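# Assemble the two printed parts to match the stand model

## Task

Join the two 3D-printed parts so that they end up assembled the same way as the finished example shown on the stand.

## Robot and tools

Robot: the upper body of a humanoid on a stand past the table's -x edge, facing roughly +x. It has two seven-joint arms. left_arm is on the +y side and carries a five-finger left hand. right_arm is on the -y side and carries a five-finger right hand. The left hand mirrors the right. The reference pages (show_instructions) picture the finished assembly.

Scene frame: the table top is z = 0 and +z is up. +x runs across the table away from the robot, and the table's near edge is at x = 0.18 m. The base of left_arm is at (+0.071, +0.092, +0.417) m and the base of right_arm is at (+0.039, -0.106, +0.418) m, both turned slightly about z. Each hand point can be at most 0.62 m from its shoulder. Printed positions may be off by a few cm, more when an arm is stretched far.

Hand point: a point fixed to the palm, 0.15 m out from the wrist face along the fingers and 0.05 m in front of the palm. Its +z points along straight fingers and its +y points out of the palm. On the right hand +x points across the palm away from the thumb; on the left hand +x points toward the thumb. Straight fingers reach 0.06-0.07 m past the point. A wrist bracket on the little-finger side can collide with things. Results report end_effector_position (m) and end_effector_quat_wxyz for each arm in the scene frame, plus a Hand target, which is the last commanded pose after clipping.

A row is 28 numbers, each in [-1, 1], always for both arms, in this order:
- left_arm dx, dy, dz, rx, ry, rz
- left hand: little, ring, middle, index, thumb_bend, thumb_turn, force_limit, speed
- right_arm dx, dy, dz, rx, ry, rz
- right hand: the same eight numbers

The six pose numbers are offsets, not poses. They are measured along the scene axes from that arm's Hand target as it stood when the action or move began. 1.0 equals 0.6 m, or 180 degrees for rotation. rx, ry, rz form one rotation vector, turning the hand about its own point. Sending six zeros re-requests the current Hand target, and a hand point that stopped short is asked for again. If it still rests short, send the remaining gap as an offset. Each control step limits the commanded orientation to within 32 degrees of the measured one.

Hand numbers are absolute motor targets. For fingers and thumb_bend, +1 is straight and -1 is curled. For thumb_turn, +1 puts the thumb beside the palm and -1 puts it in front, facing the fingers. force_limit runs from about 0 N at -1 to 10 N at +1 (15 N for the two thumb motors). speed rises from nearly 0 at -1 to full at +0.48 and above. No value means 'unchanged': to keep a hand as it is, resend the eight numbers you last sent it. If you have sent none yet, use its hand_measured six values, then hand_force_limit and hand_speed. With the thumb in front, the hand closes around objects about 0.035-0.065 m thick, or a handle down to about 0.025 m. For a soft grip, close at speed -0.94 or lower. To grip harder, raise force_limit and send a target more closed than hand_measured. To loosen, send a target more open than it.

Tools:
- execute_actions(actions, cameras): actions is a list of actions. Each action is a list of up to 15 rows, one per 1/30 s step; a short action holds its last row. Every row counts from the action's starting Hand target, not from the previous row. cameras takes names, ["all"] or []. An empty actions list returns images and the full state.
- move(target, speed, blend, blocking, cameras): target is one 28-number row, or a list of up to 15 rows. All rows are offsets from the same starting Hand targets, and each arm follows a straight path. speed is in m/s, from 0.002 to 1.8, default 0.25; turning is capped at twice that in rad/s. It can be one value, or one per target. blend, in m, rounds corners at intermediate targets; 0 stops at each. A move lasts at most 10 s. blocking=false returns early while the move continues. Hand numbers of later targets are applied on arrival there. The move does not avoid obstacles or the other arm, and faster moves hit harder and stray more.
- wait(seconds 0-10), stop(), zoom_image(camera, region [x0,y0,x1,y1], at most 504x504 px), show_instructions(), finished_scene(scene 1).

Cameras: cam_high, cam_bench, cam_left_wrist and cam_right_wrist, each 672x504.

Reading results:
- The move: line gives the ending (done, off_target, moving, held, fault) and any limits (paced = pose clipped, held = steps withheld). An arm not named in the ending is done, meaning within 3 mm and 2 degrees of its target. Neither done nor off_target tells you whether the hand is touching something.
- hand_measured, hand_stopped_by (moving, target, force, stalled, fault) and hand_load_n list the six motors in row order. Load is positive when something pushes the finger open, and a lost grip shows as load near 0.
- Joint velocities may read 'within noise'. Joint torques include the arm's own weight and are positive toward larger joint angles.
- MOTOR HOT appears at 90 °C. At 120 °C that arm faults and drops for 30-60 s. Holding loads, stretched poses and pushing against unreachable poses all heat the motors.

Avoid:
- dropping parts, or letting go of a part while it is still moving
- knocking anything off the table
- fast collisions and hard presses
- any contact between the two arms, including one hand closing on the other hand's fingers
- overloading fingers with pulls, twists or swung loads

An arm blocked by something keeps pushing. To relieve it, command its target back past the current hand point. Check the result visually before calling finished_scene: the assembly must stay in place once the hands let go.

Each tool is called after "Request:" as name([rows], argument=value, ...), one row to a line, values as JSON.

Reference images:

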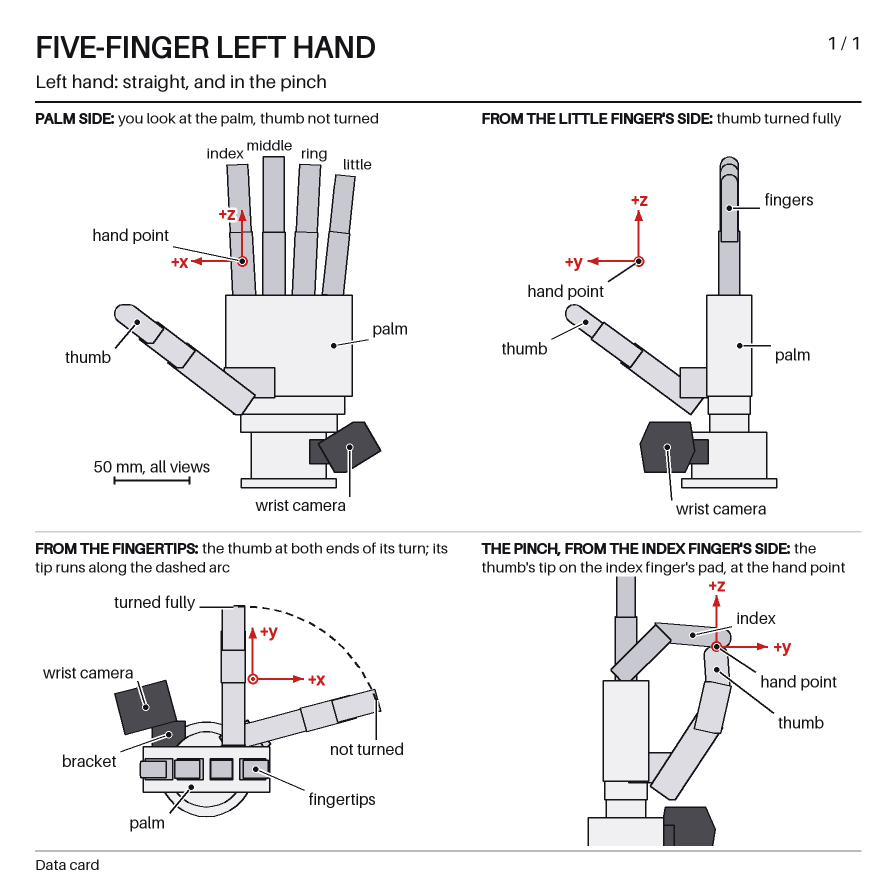

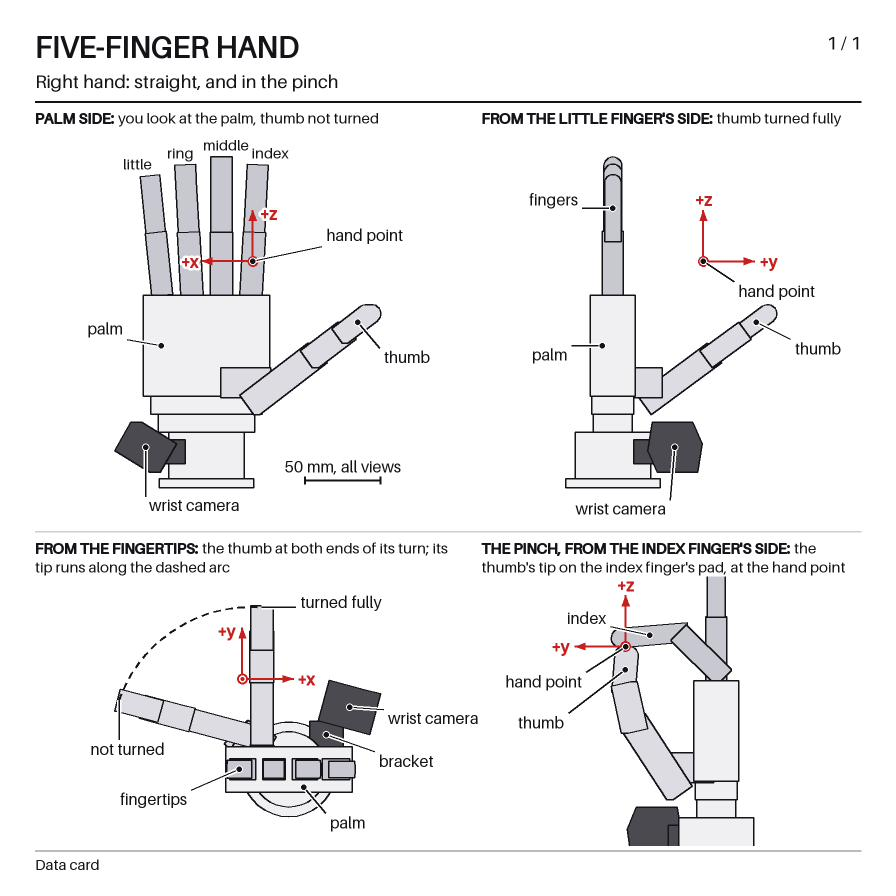

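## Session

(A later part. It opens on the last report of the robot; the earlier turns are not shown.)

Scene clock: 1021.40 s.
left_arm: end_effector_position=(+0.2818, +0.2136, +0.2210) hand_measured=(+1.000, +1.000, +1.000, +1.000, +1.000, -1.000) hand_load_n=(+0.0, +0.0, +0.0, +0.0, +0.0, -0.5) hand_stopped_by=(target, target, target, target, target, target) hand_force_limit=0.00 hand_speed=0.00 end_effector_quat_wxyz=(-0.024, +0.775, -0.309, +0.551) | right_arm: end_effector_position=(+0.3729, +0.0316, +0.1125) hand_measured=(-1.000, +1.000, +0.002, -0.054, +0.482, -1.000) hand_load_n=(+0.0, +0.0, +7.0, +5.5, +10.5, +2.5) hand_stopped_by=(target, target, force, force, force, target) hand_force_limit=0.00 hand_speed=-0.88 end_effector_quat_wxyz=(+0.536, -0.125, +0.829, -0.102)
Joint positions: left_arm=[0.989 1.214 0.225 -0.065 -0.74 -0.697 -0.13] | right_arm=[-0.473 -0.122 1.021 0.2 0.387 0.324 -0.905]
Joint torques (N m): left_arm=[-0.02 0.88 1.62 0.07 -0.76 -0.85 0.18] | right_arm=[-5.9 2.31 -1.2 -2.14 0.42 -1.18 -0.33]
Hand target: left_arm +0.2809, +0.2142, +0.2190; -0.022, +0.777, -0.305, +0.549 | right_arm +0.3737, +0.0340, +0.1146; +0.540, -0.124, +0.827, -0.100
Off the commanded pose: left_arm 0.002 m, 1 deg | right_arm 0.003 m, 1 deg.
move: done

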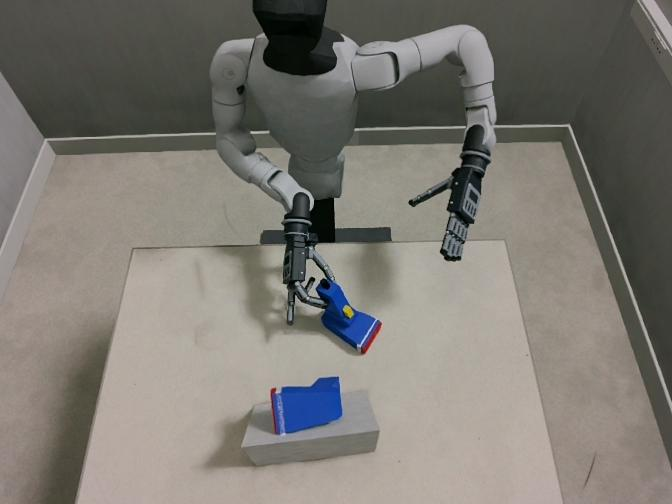

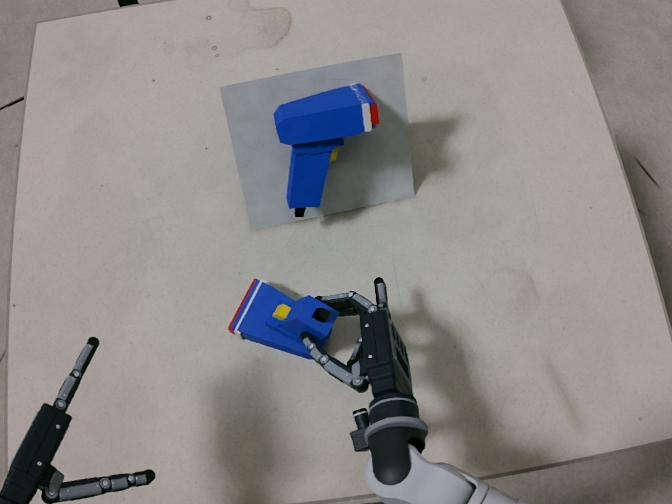

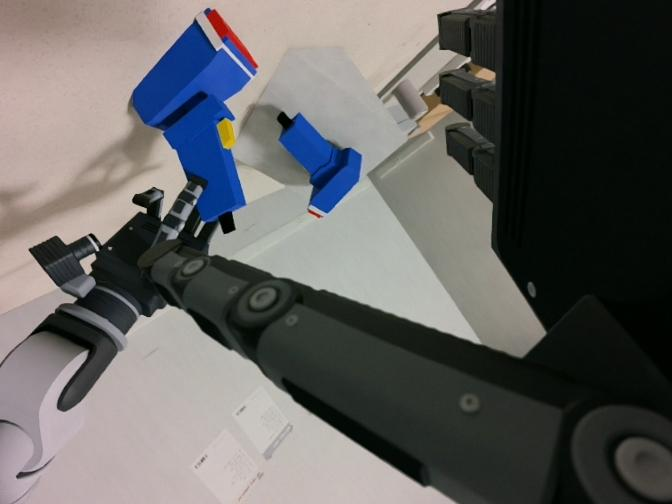

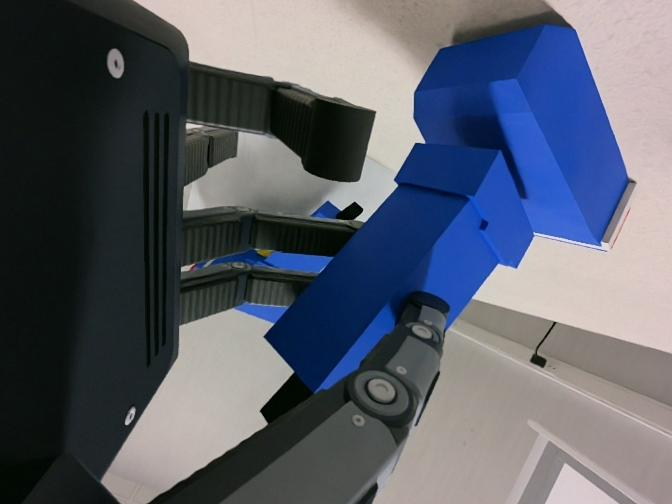

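Request:
move([
  [0,0,0,0,0,0,1,1,1,1,1,-1,0,0, 0.002,0.004,-0.013,0,0,0,-1,1,-0.5,-0.5,-0.4,-1,0.0,-0.88],
], speed=0.03, cameras=["all"])

Request:
zoom_image(camera="cam_left_wrist", region=[110, 50, 290, 250])

Request:
zoom_image(camera="cam_right_wrist", region=[350, 0, 672, 300])

Request:
zoom_image(camera="cam_high", region=[290, 265, 400, 365])

Scene clock: 1038.97 s.
left_arm: end_effector_position=(+0.2818, +0.2136, +0.2210) hand_measured=(+1.000, +1.000, +1.000, +1.000, +1.000, -1.000) hand_load_n=(+0.0, +0.0, +0.0, +0.0, +0.0, -0.5) hand_stopped_by=(target, target, target, target, target, target) hand_force_limit=0.00 hand_speed=0.00 end_effector_quat_wxyz=(-0.024, +0.775, -0.309, +0.551) | right_arm: end_effector_position=(+0.3724, +0.0335, +0.1034) hand_measured=(-1.000, +1.000, +0.002, -0.054, +0.482, -1.000) hand_load_n=(+0.0, +0.0, +7.0, +5.0, +11.0, +2.5) hand_stopped_by=(target, target, force, force, force, target) hand_force_limit=0.00 hand_speed=-0.88 end_effector_quat_wxyz=(+0.533, -0.121, +0.831, -0.100)
Joint positions: left_arm=[0.989 1.214 0.225 -0.065 -0.74 -0.697 -0.13] | right_arm=[-0.473 -0.095 1.027 0.283 0.381 0.264 -0.895]
Joint torques (N m): left_arm=[-0.03 0.87 1.61 0.06 -0.76 -0.85 0.18] | right_arm=[-6.71 2.21 -0.87 -2.04 0.37 -1.05 -0.25]
Hand target: left_arm +0.2809, +0.2142, +0.2190; -0.022, +0.777, -0.305, +0.549 | right_arm +0.3749, +0.0364, +0.1068; +0.540, -0.124, +0.827, -0.100
Off the commanded pose: left_arm 0.002 m, 1 deg | right_arm 0.005 m, 1 deg.
move: off_target (right_arm)

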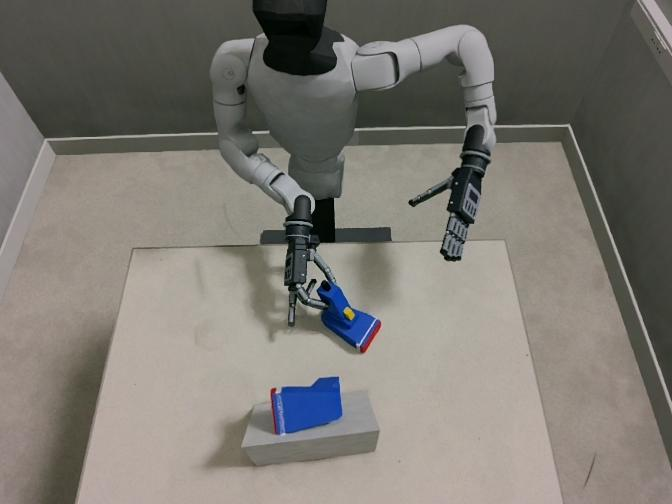

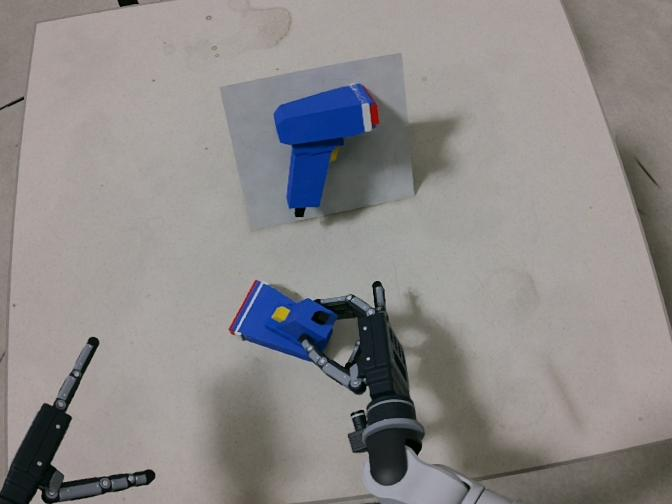

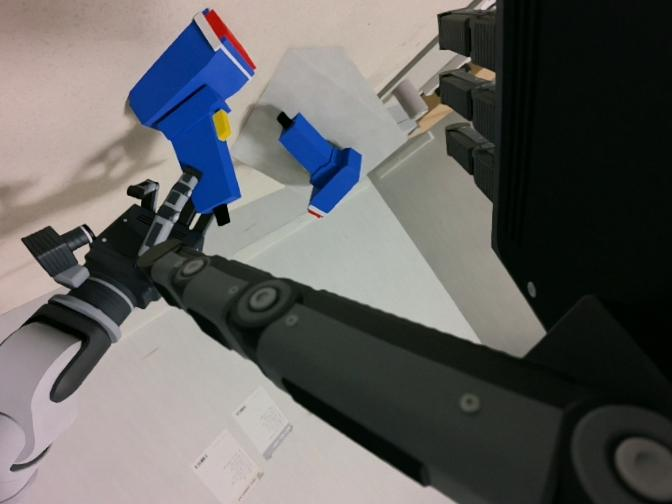

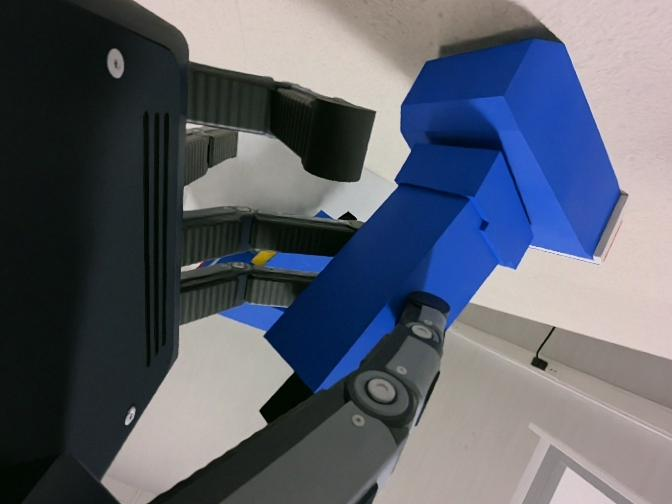

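Scaled by 2.520 from the camera's 672x504 image, which has a finer 960x720 frame.

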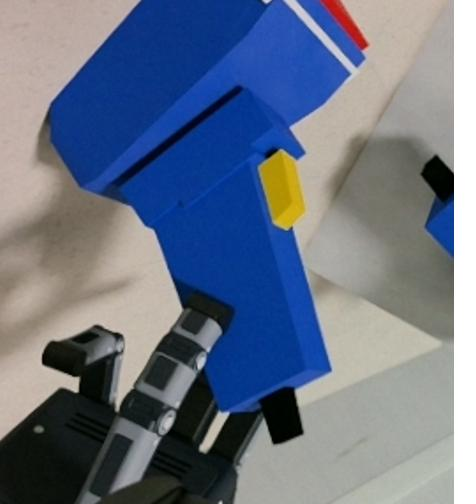

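Scaled by 1.565 from the camera's 672x504 image, which has a finer 960x720 frame.

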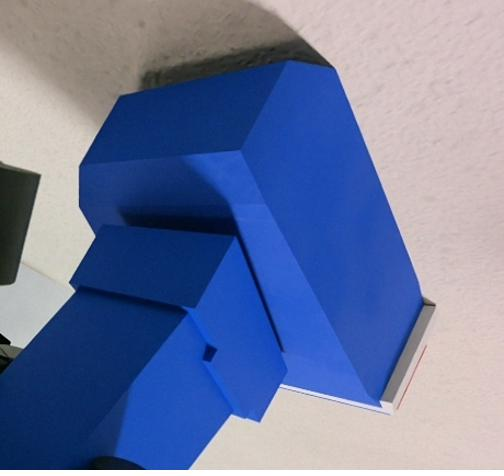

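Scaled by 4.582 from the camera's 672x504 image, which has a finer 960x720 frame.

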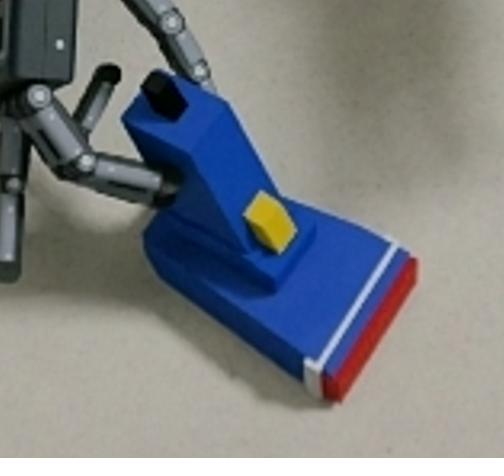

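Request:
move([
  [0,0,0,0,0,0,1,1,1,1,1,-1,0,0, 0,0,-0.013,0,0,0,-1,1,-0.5,-0.5,-0.4,-1,0.0,-0.88],
], speed=0.03, cameras=["all"])

Request:
zoom_image(camera="cam_left_wrist", region=[110, 50, 290, 250])

Request:
zoom_image(camera="cam_right_wrist", region=[350, 0, 672, 300])

Request:
zoom_image(camera="cam_high", region=[290, 265, 400, 365])

Scene clock: 1048.60 s.
left_arm: end_effector_position=(+0.2818, +0.2136, +0.2210) hand_measured=(+1.000, +1.000, +1.000, +1.000, +1.000, -1.000) hand_load_n=(+0.0, +0.0, +0.0, +0.0, +0.0, +0.0) hand_stopped_by=(target, target, target, target, target, target) hand_force_limit=0.00 hand_speed=0.00 end_effector_quat_wxyz=(-0.024, +0.775, -0.309, +0.551) | right_arm: end_effector_position=(+0.3735, +0.0343, +0.0991) hand_measured=(-1.000, +1.000, +0.002, -0.054, +0.482, -1.000) hand_load_n=(+0.0, +0.0, +7.5, +4.5, +11.0, +2.5) hand_stopped_by=(target, target, force, force, force, target) hand_force_limit=0.00 hand_speed=-0.88 end_effector_quat_wxyz=(+0.538, -0.118, +0.829, -0.099)
Joint positions: left_arm=[0.989 1.214 0.225 -0.065 -0.74 -0.697 -0.13] | right_arm=[-0.473 -0.075 1.029 0.353 0.365 0.2 -0.882]
Joint torques (N m): left_arm=[-0.02 0.88 1.61 0.06 -0.76 -0.85 0.18] | right_arm=[-6.73 2.28 -0.87 -1.64 0.58 -0.7 -0.18]
Hand target: left_arm +0.2809, +0.2142, +0.2190; -0.022, +0.777, -0.305, +0.549 | right_arm +0.3749, +0.0364, +0.0990; +0.540, -0.124, +0.827, -0.100
Off the commanded pose: left_arm 0.002 m, 1 deg | right_arm 0.003 m, 1 deg.
move: done

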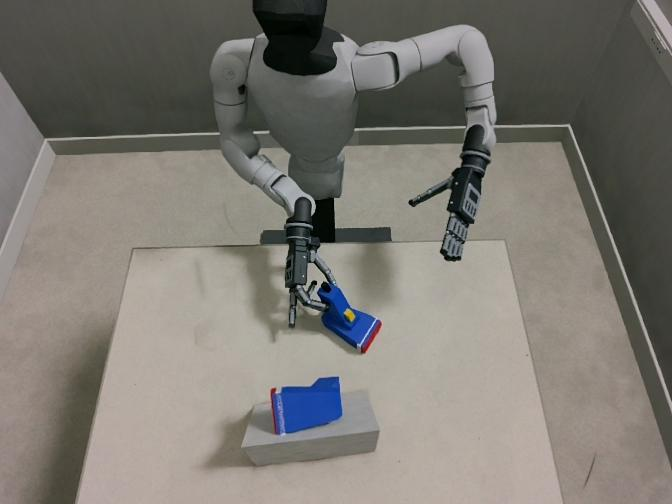

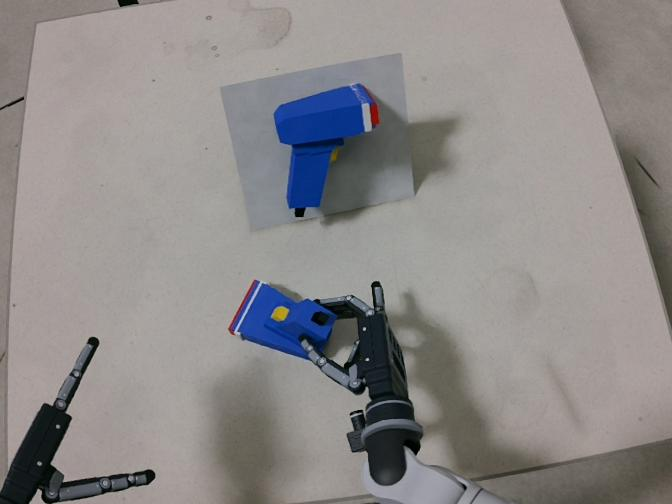

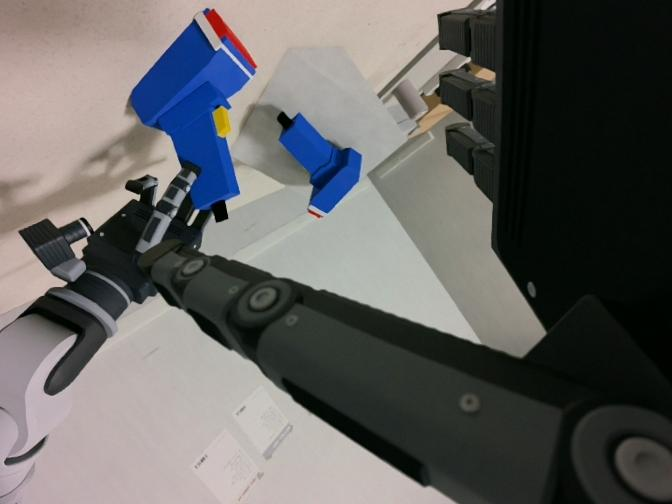

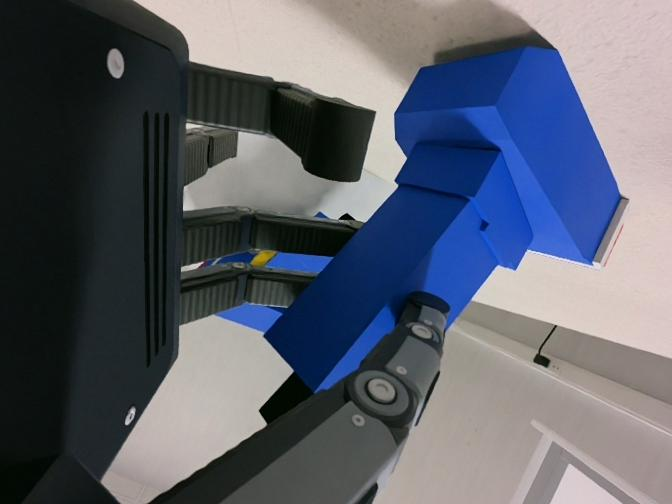

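Scaled by 2.520 from the camera's 672x504 image, which has a finer 960x720 frame.

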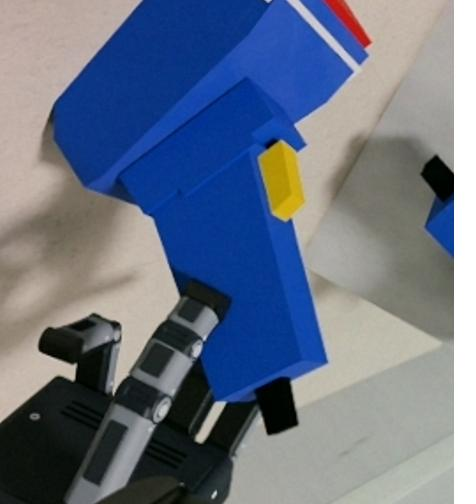

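Scaled by 1.565 from the camera's 672x504 image, which has a finer 960x720 frame.

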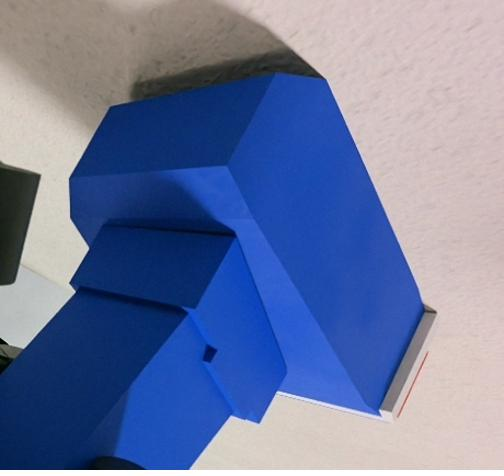

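Scaled by 4.582 from the camera's 672x504 image, which has a finer 960x720 frame.

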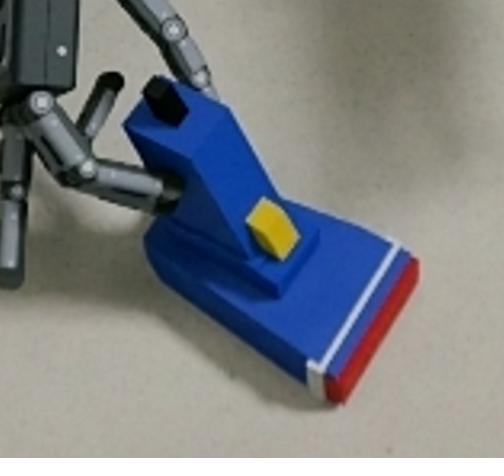

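Request:
move(target=[0,0,0,0,0,0,1,1,1,1,1,-1,0,0, 0,0,-0.015,0,0,0,-1,1,-0.5,-0.5,-0.4,-1,0.0,-0.88], speed=0.03, cameras=["all"])

Request:
zoom_image(camera="cam_left_wrist", region=[110, 50, 290, 250])

Request:
zoom_image(camera="cam_right_wrist", region=[350, 0, 672, 300])

Request:
zoom_image(camera="cam_bench", region=[210, 260, 350, 370])

Scene clock: 1054.97 s.
left_arm: end_effector_position=(+0.2818, +0.2136, +0.2210) hand_measured=(+1.000, +1.000, +1.000, +1.000, +1.000, -1.000) hand_load_n=(+0.0, +0.0, +0.0, +0.0, +0.0, +0.0) hand_stopped_by=(target, target, target, target, target, target) hand_force_limit=0.00 hand_speed=0.00 end_effector_quat_wxyz=(-0.024, +0.775, -0.309, +0.551) | right_arm: end_effector_position=(+0.3776, +0.0371, +0.0983) hand_measured=(-1.000, +1.000, +0.002, -0.054, +0.482, -1.000) hand_load_n=(+0.0, +0.0, +6.5, +5.0, +10.5, +3.0) hand_stopped_by=(target, target, force, force, force, target) hand_force_limit=0.00 hand_speed=-0.88 end_effector_quat_wxyz=(+0.549, -0.115, +0.823, -0.095)
Joint positions: left_arm=[0.989 1.214 0.225 -0.065 -0.74 -0.697 -0.13] | right_arm=[-0.486 -0.047 1.029 0.439 0.349 0.124 -0.865]
Joint torques (N m): left_arm=[-0.02 0.88 1.61 0.06 -0.76 -0.85 0.18] | right_arm=[-5.73 1.97 -0.59 -1.14 0.68 -0.33 -0.09]
Hand target: left_arm +0.2809, +0.2142, +0.2190; -0.022, +0.777, -0.305, +0.549 | right_arm +0.3749, +0.0364, +0.0900; +0.540, -0.124, +0.827, -0.100
Off the commanded pose: left_arm 0.002 m, 1 deg | right_arm 0.009 m, 2 deg.
move: off_target (right_arm)

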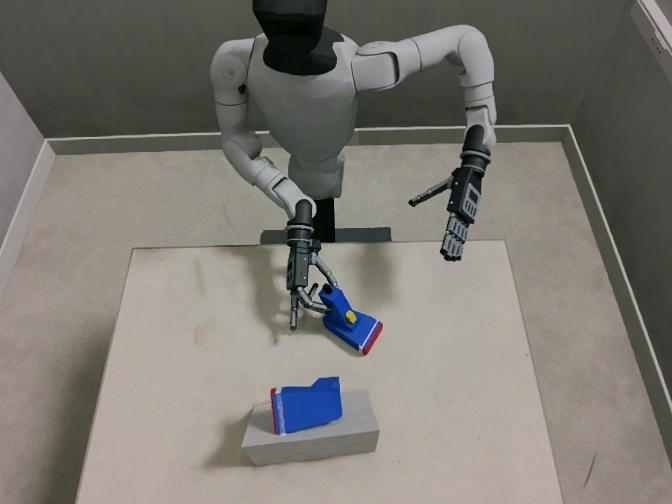

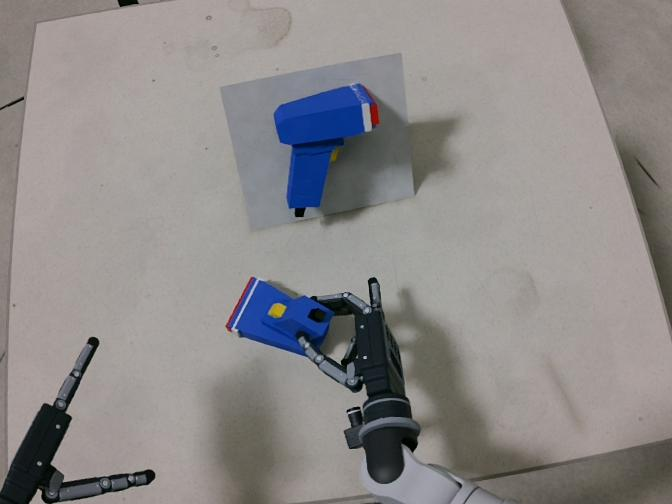

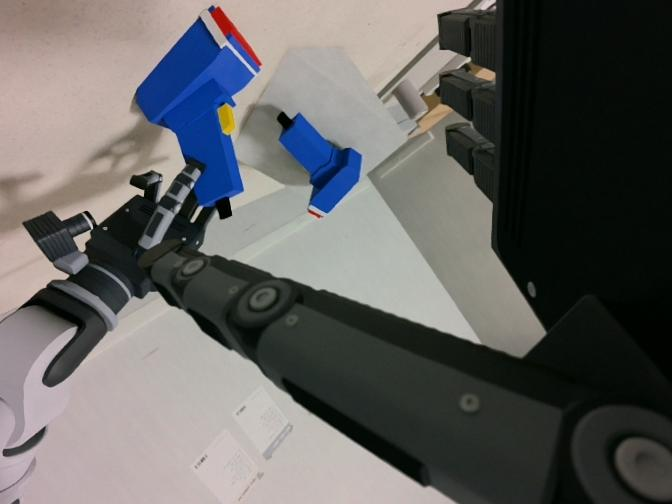

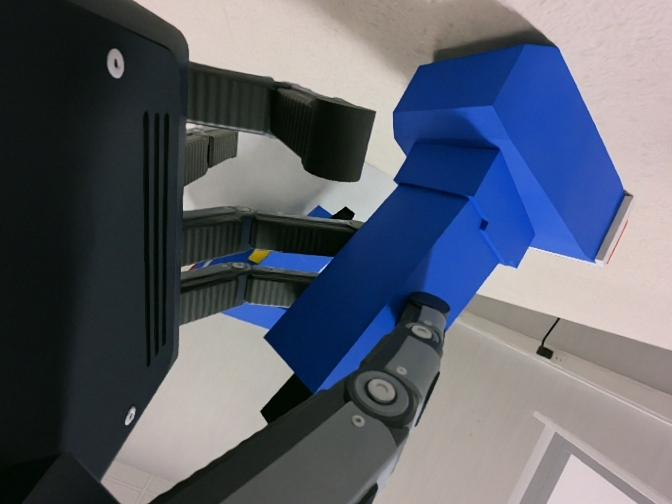

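Scaled by 2.520 from the camera's 672x504 image, which has a finer 960x720 frame.

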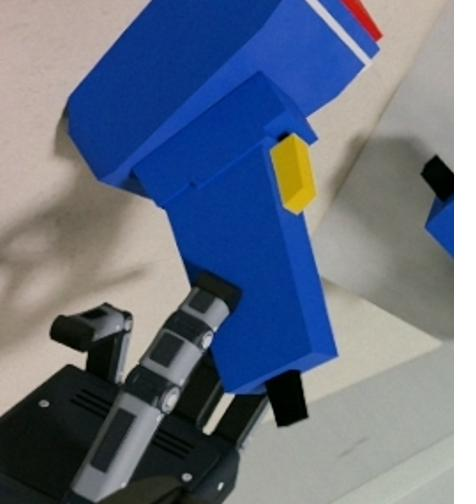

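Scaled by 1.565 from the camera's 672x504 image, which has a finer 960x720 frame.

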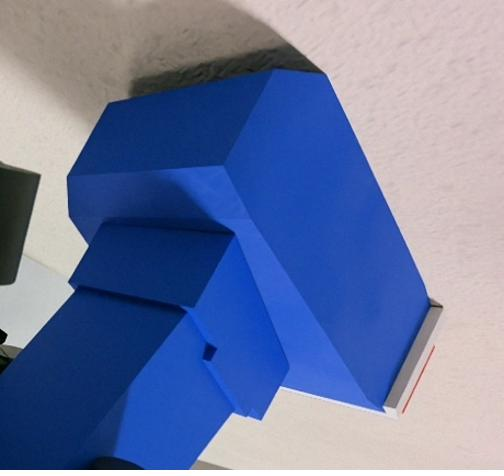

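Scaled by 3.600 from the camera's 672x504 image, which has a finer 960x720 frame.

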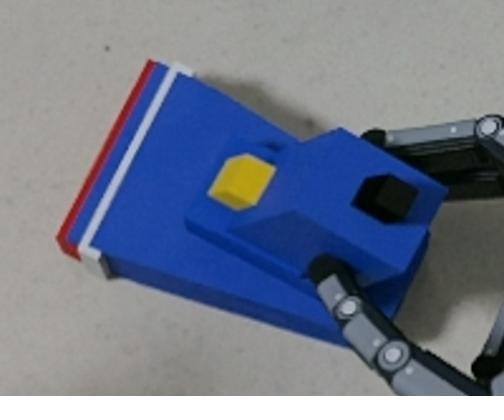

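Request:
move([
  [0,0,0,0,0,0,1,1,1,1,1,-1,0,0, 0.003,0.001,0.014,0,0,0,-1,1,-0.5,-0.5,-0.4,-1,0.0,-0.88],
  [0,0,0,0,0,0,1,1,1,1,1,-1,0,0, 0.003,0.001,0.014,0,0,0,-1,1,1,1,1,-1,0.0,-0.7],
  [0,0,0,0,0,0,1,1,1,1,1,-1,0,0, -0.117,0.001,0.074,0,0,0,-1,1,1,1,1,-1,0.0,-0.5],
], speed=0.05, cameras=["all"])

Request:
zoom_image(camera="cam_left_wrist", region=[110, 0, 290, 250])

Request:
zoom_image(camera="cam_bench", region=[210, 260, 350, 370])

Scene clock: 1069.50 s.
left_arm: end_effector_position=(+0.2818, +0.2136, +0.2210) hand_measured=(+1.000, +1.000, +1.000, +1.000, +1.000, -1.000) hand_load_n=(+0.0, +0.0, +0.0, +0.0, +0.0, +0.0) hand_stopped_by=(target, target, target, target, target, target) hand_force_limit=0.00 hand_speed=0.00 end_effector_quat_wxyz=(-0.024, +0.775, -0.309, +0.551) | right_arm: end_effector_position=(+0.3056, +0.0373, +0.1330) hand_measured=(-1.000, +1.000, +1.000, +1.000, +1.000, -1.000) hand_load_n=(+0.0, +0.0, +0.0, +0.0, +0.0, +0.0) hand_stopped_by=(target, target, target, target, target, target) hand_force_limit=0.00 hand_speed=-0.50 end_effector_quat_wxyz=(+0.538, -0.124, +0.828, -0.101)
Joint positions: left_arm=[0.989 1.214 0.225 -0.065 -0.74 -0.697 -0.13] | right_arm=[-0.284 -0.232 1.185 -0.171 0.349 0.441 -1.122]
Joint torques (N m): left_arm=[-0.02 0.88 1.61 0.06 -0.77 -0.85 0.18] | right_arm=[-3.32 1.18 -0.75 -3.98 0.39 -0.64 -0.38]
Hand target: left_arm +0.2809, +0.2142, +0.2190; -0.022, +0.777, -0.305, +0.549 | right_arm +0.3047, +0.0370, +0.1344; +0.540, -0.124, +0.827, -0.100
Off the commanded pose: left_arm 0.002 m, 1 deg | right_arm 0.002 m, 0 deg.
move: done

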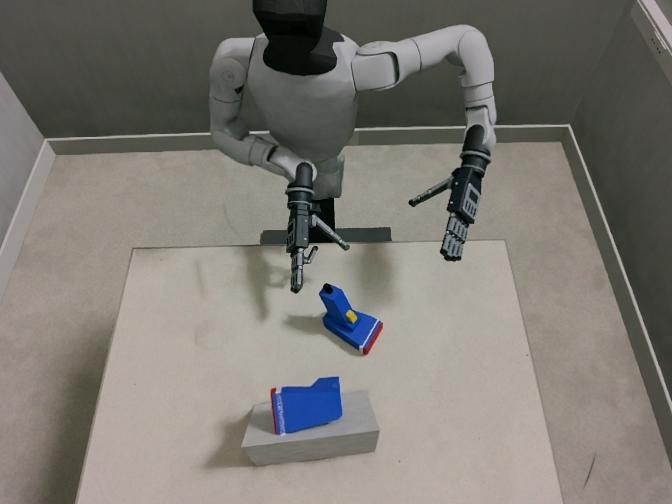

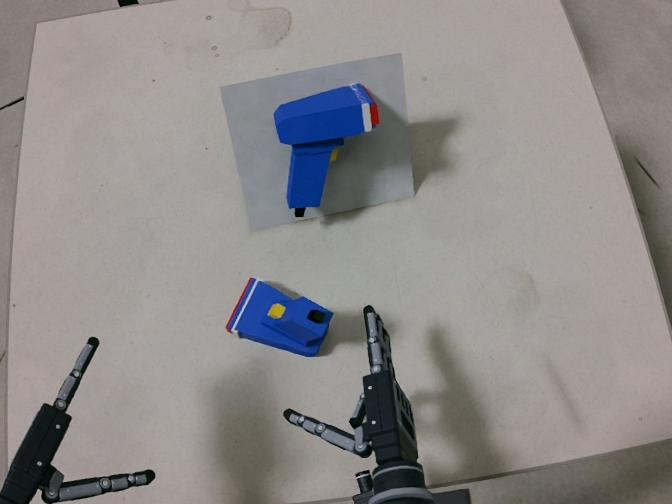

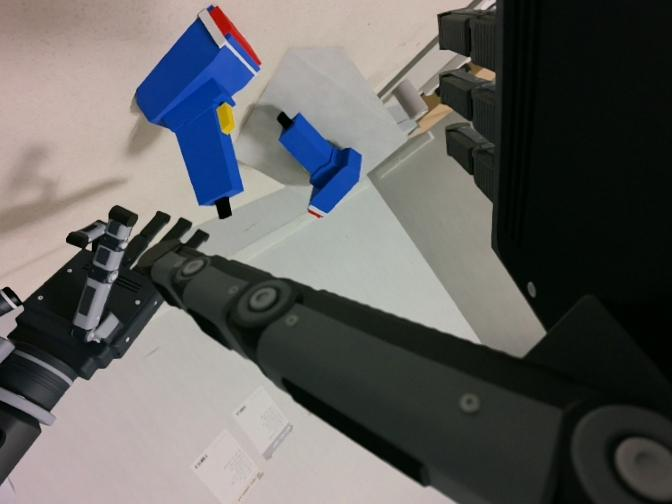

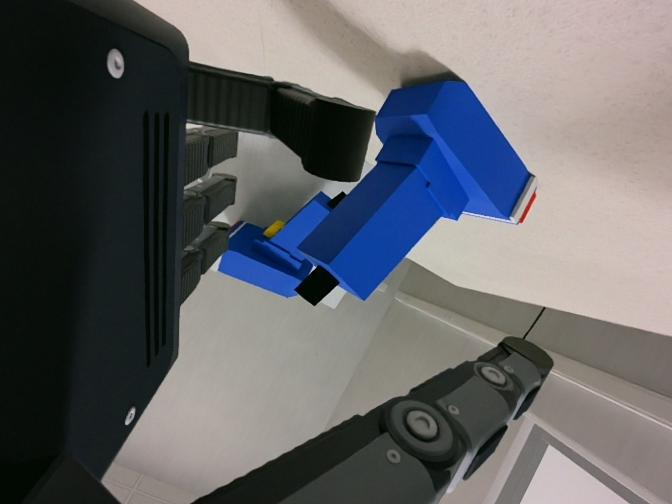

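Scaled by 2.016 from the camera's 672x504 image, which has a finer 960x720 frame.

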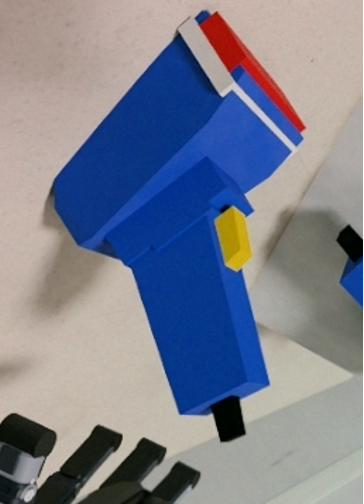

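Scaled by 3.600 from the camera's 672x504 image, which has a finer 960x720 frame.

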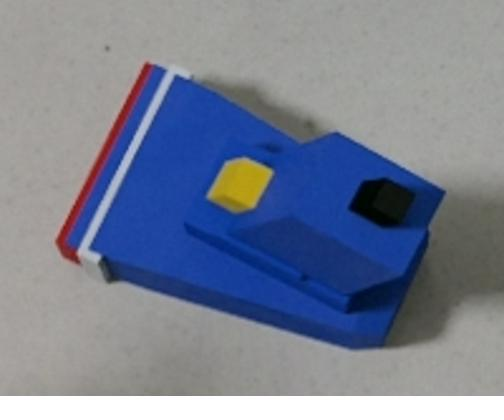

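Request:
zoom_image(camera="cam_high", region=[300, 270, 400, 360])

Scaled by 5.040 from the camera's 672x504 image, which has a finer 960x720 frame.

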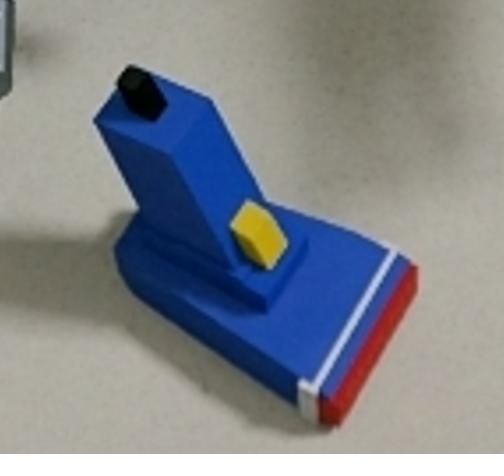

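Request:
finished_scene()

The scene is finished: the task was done.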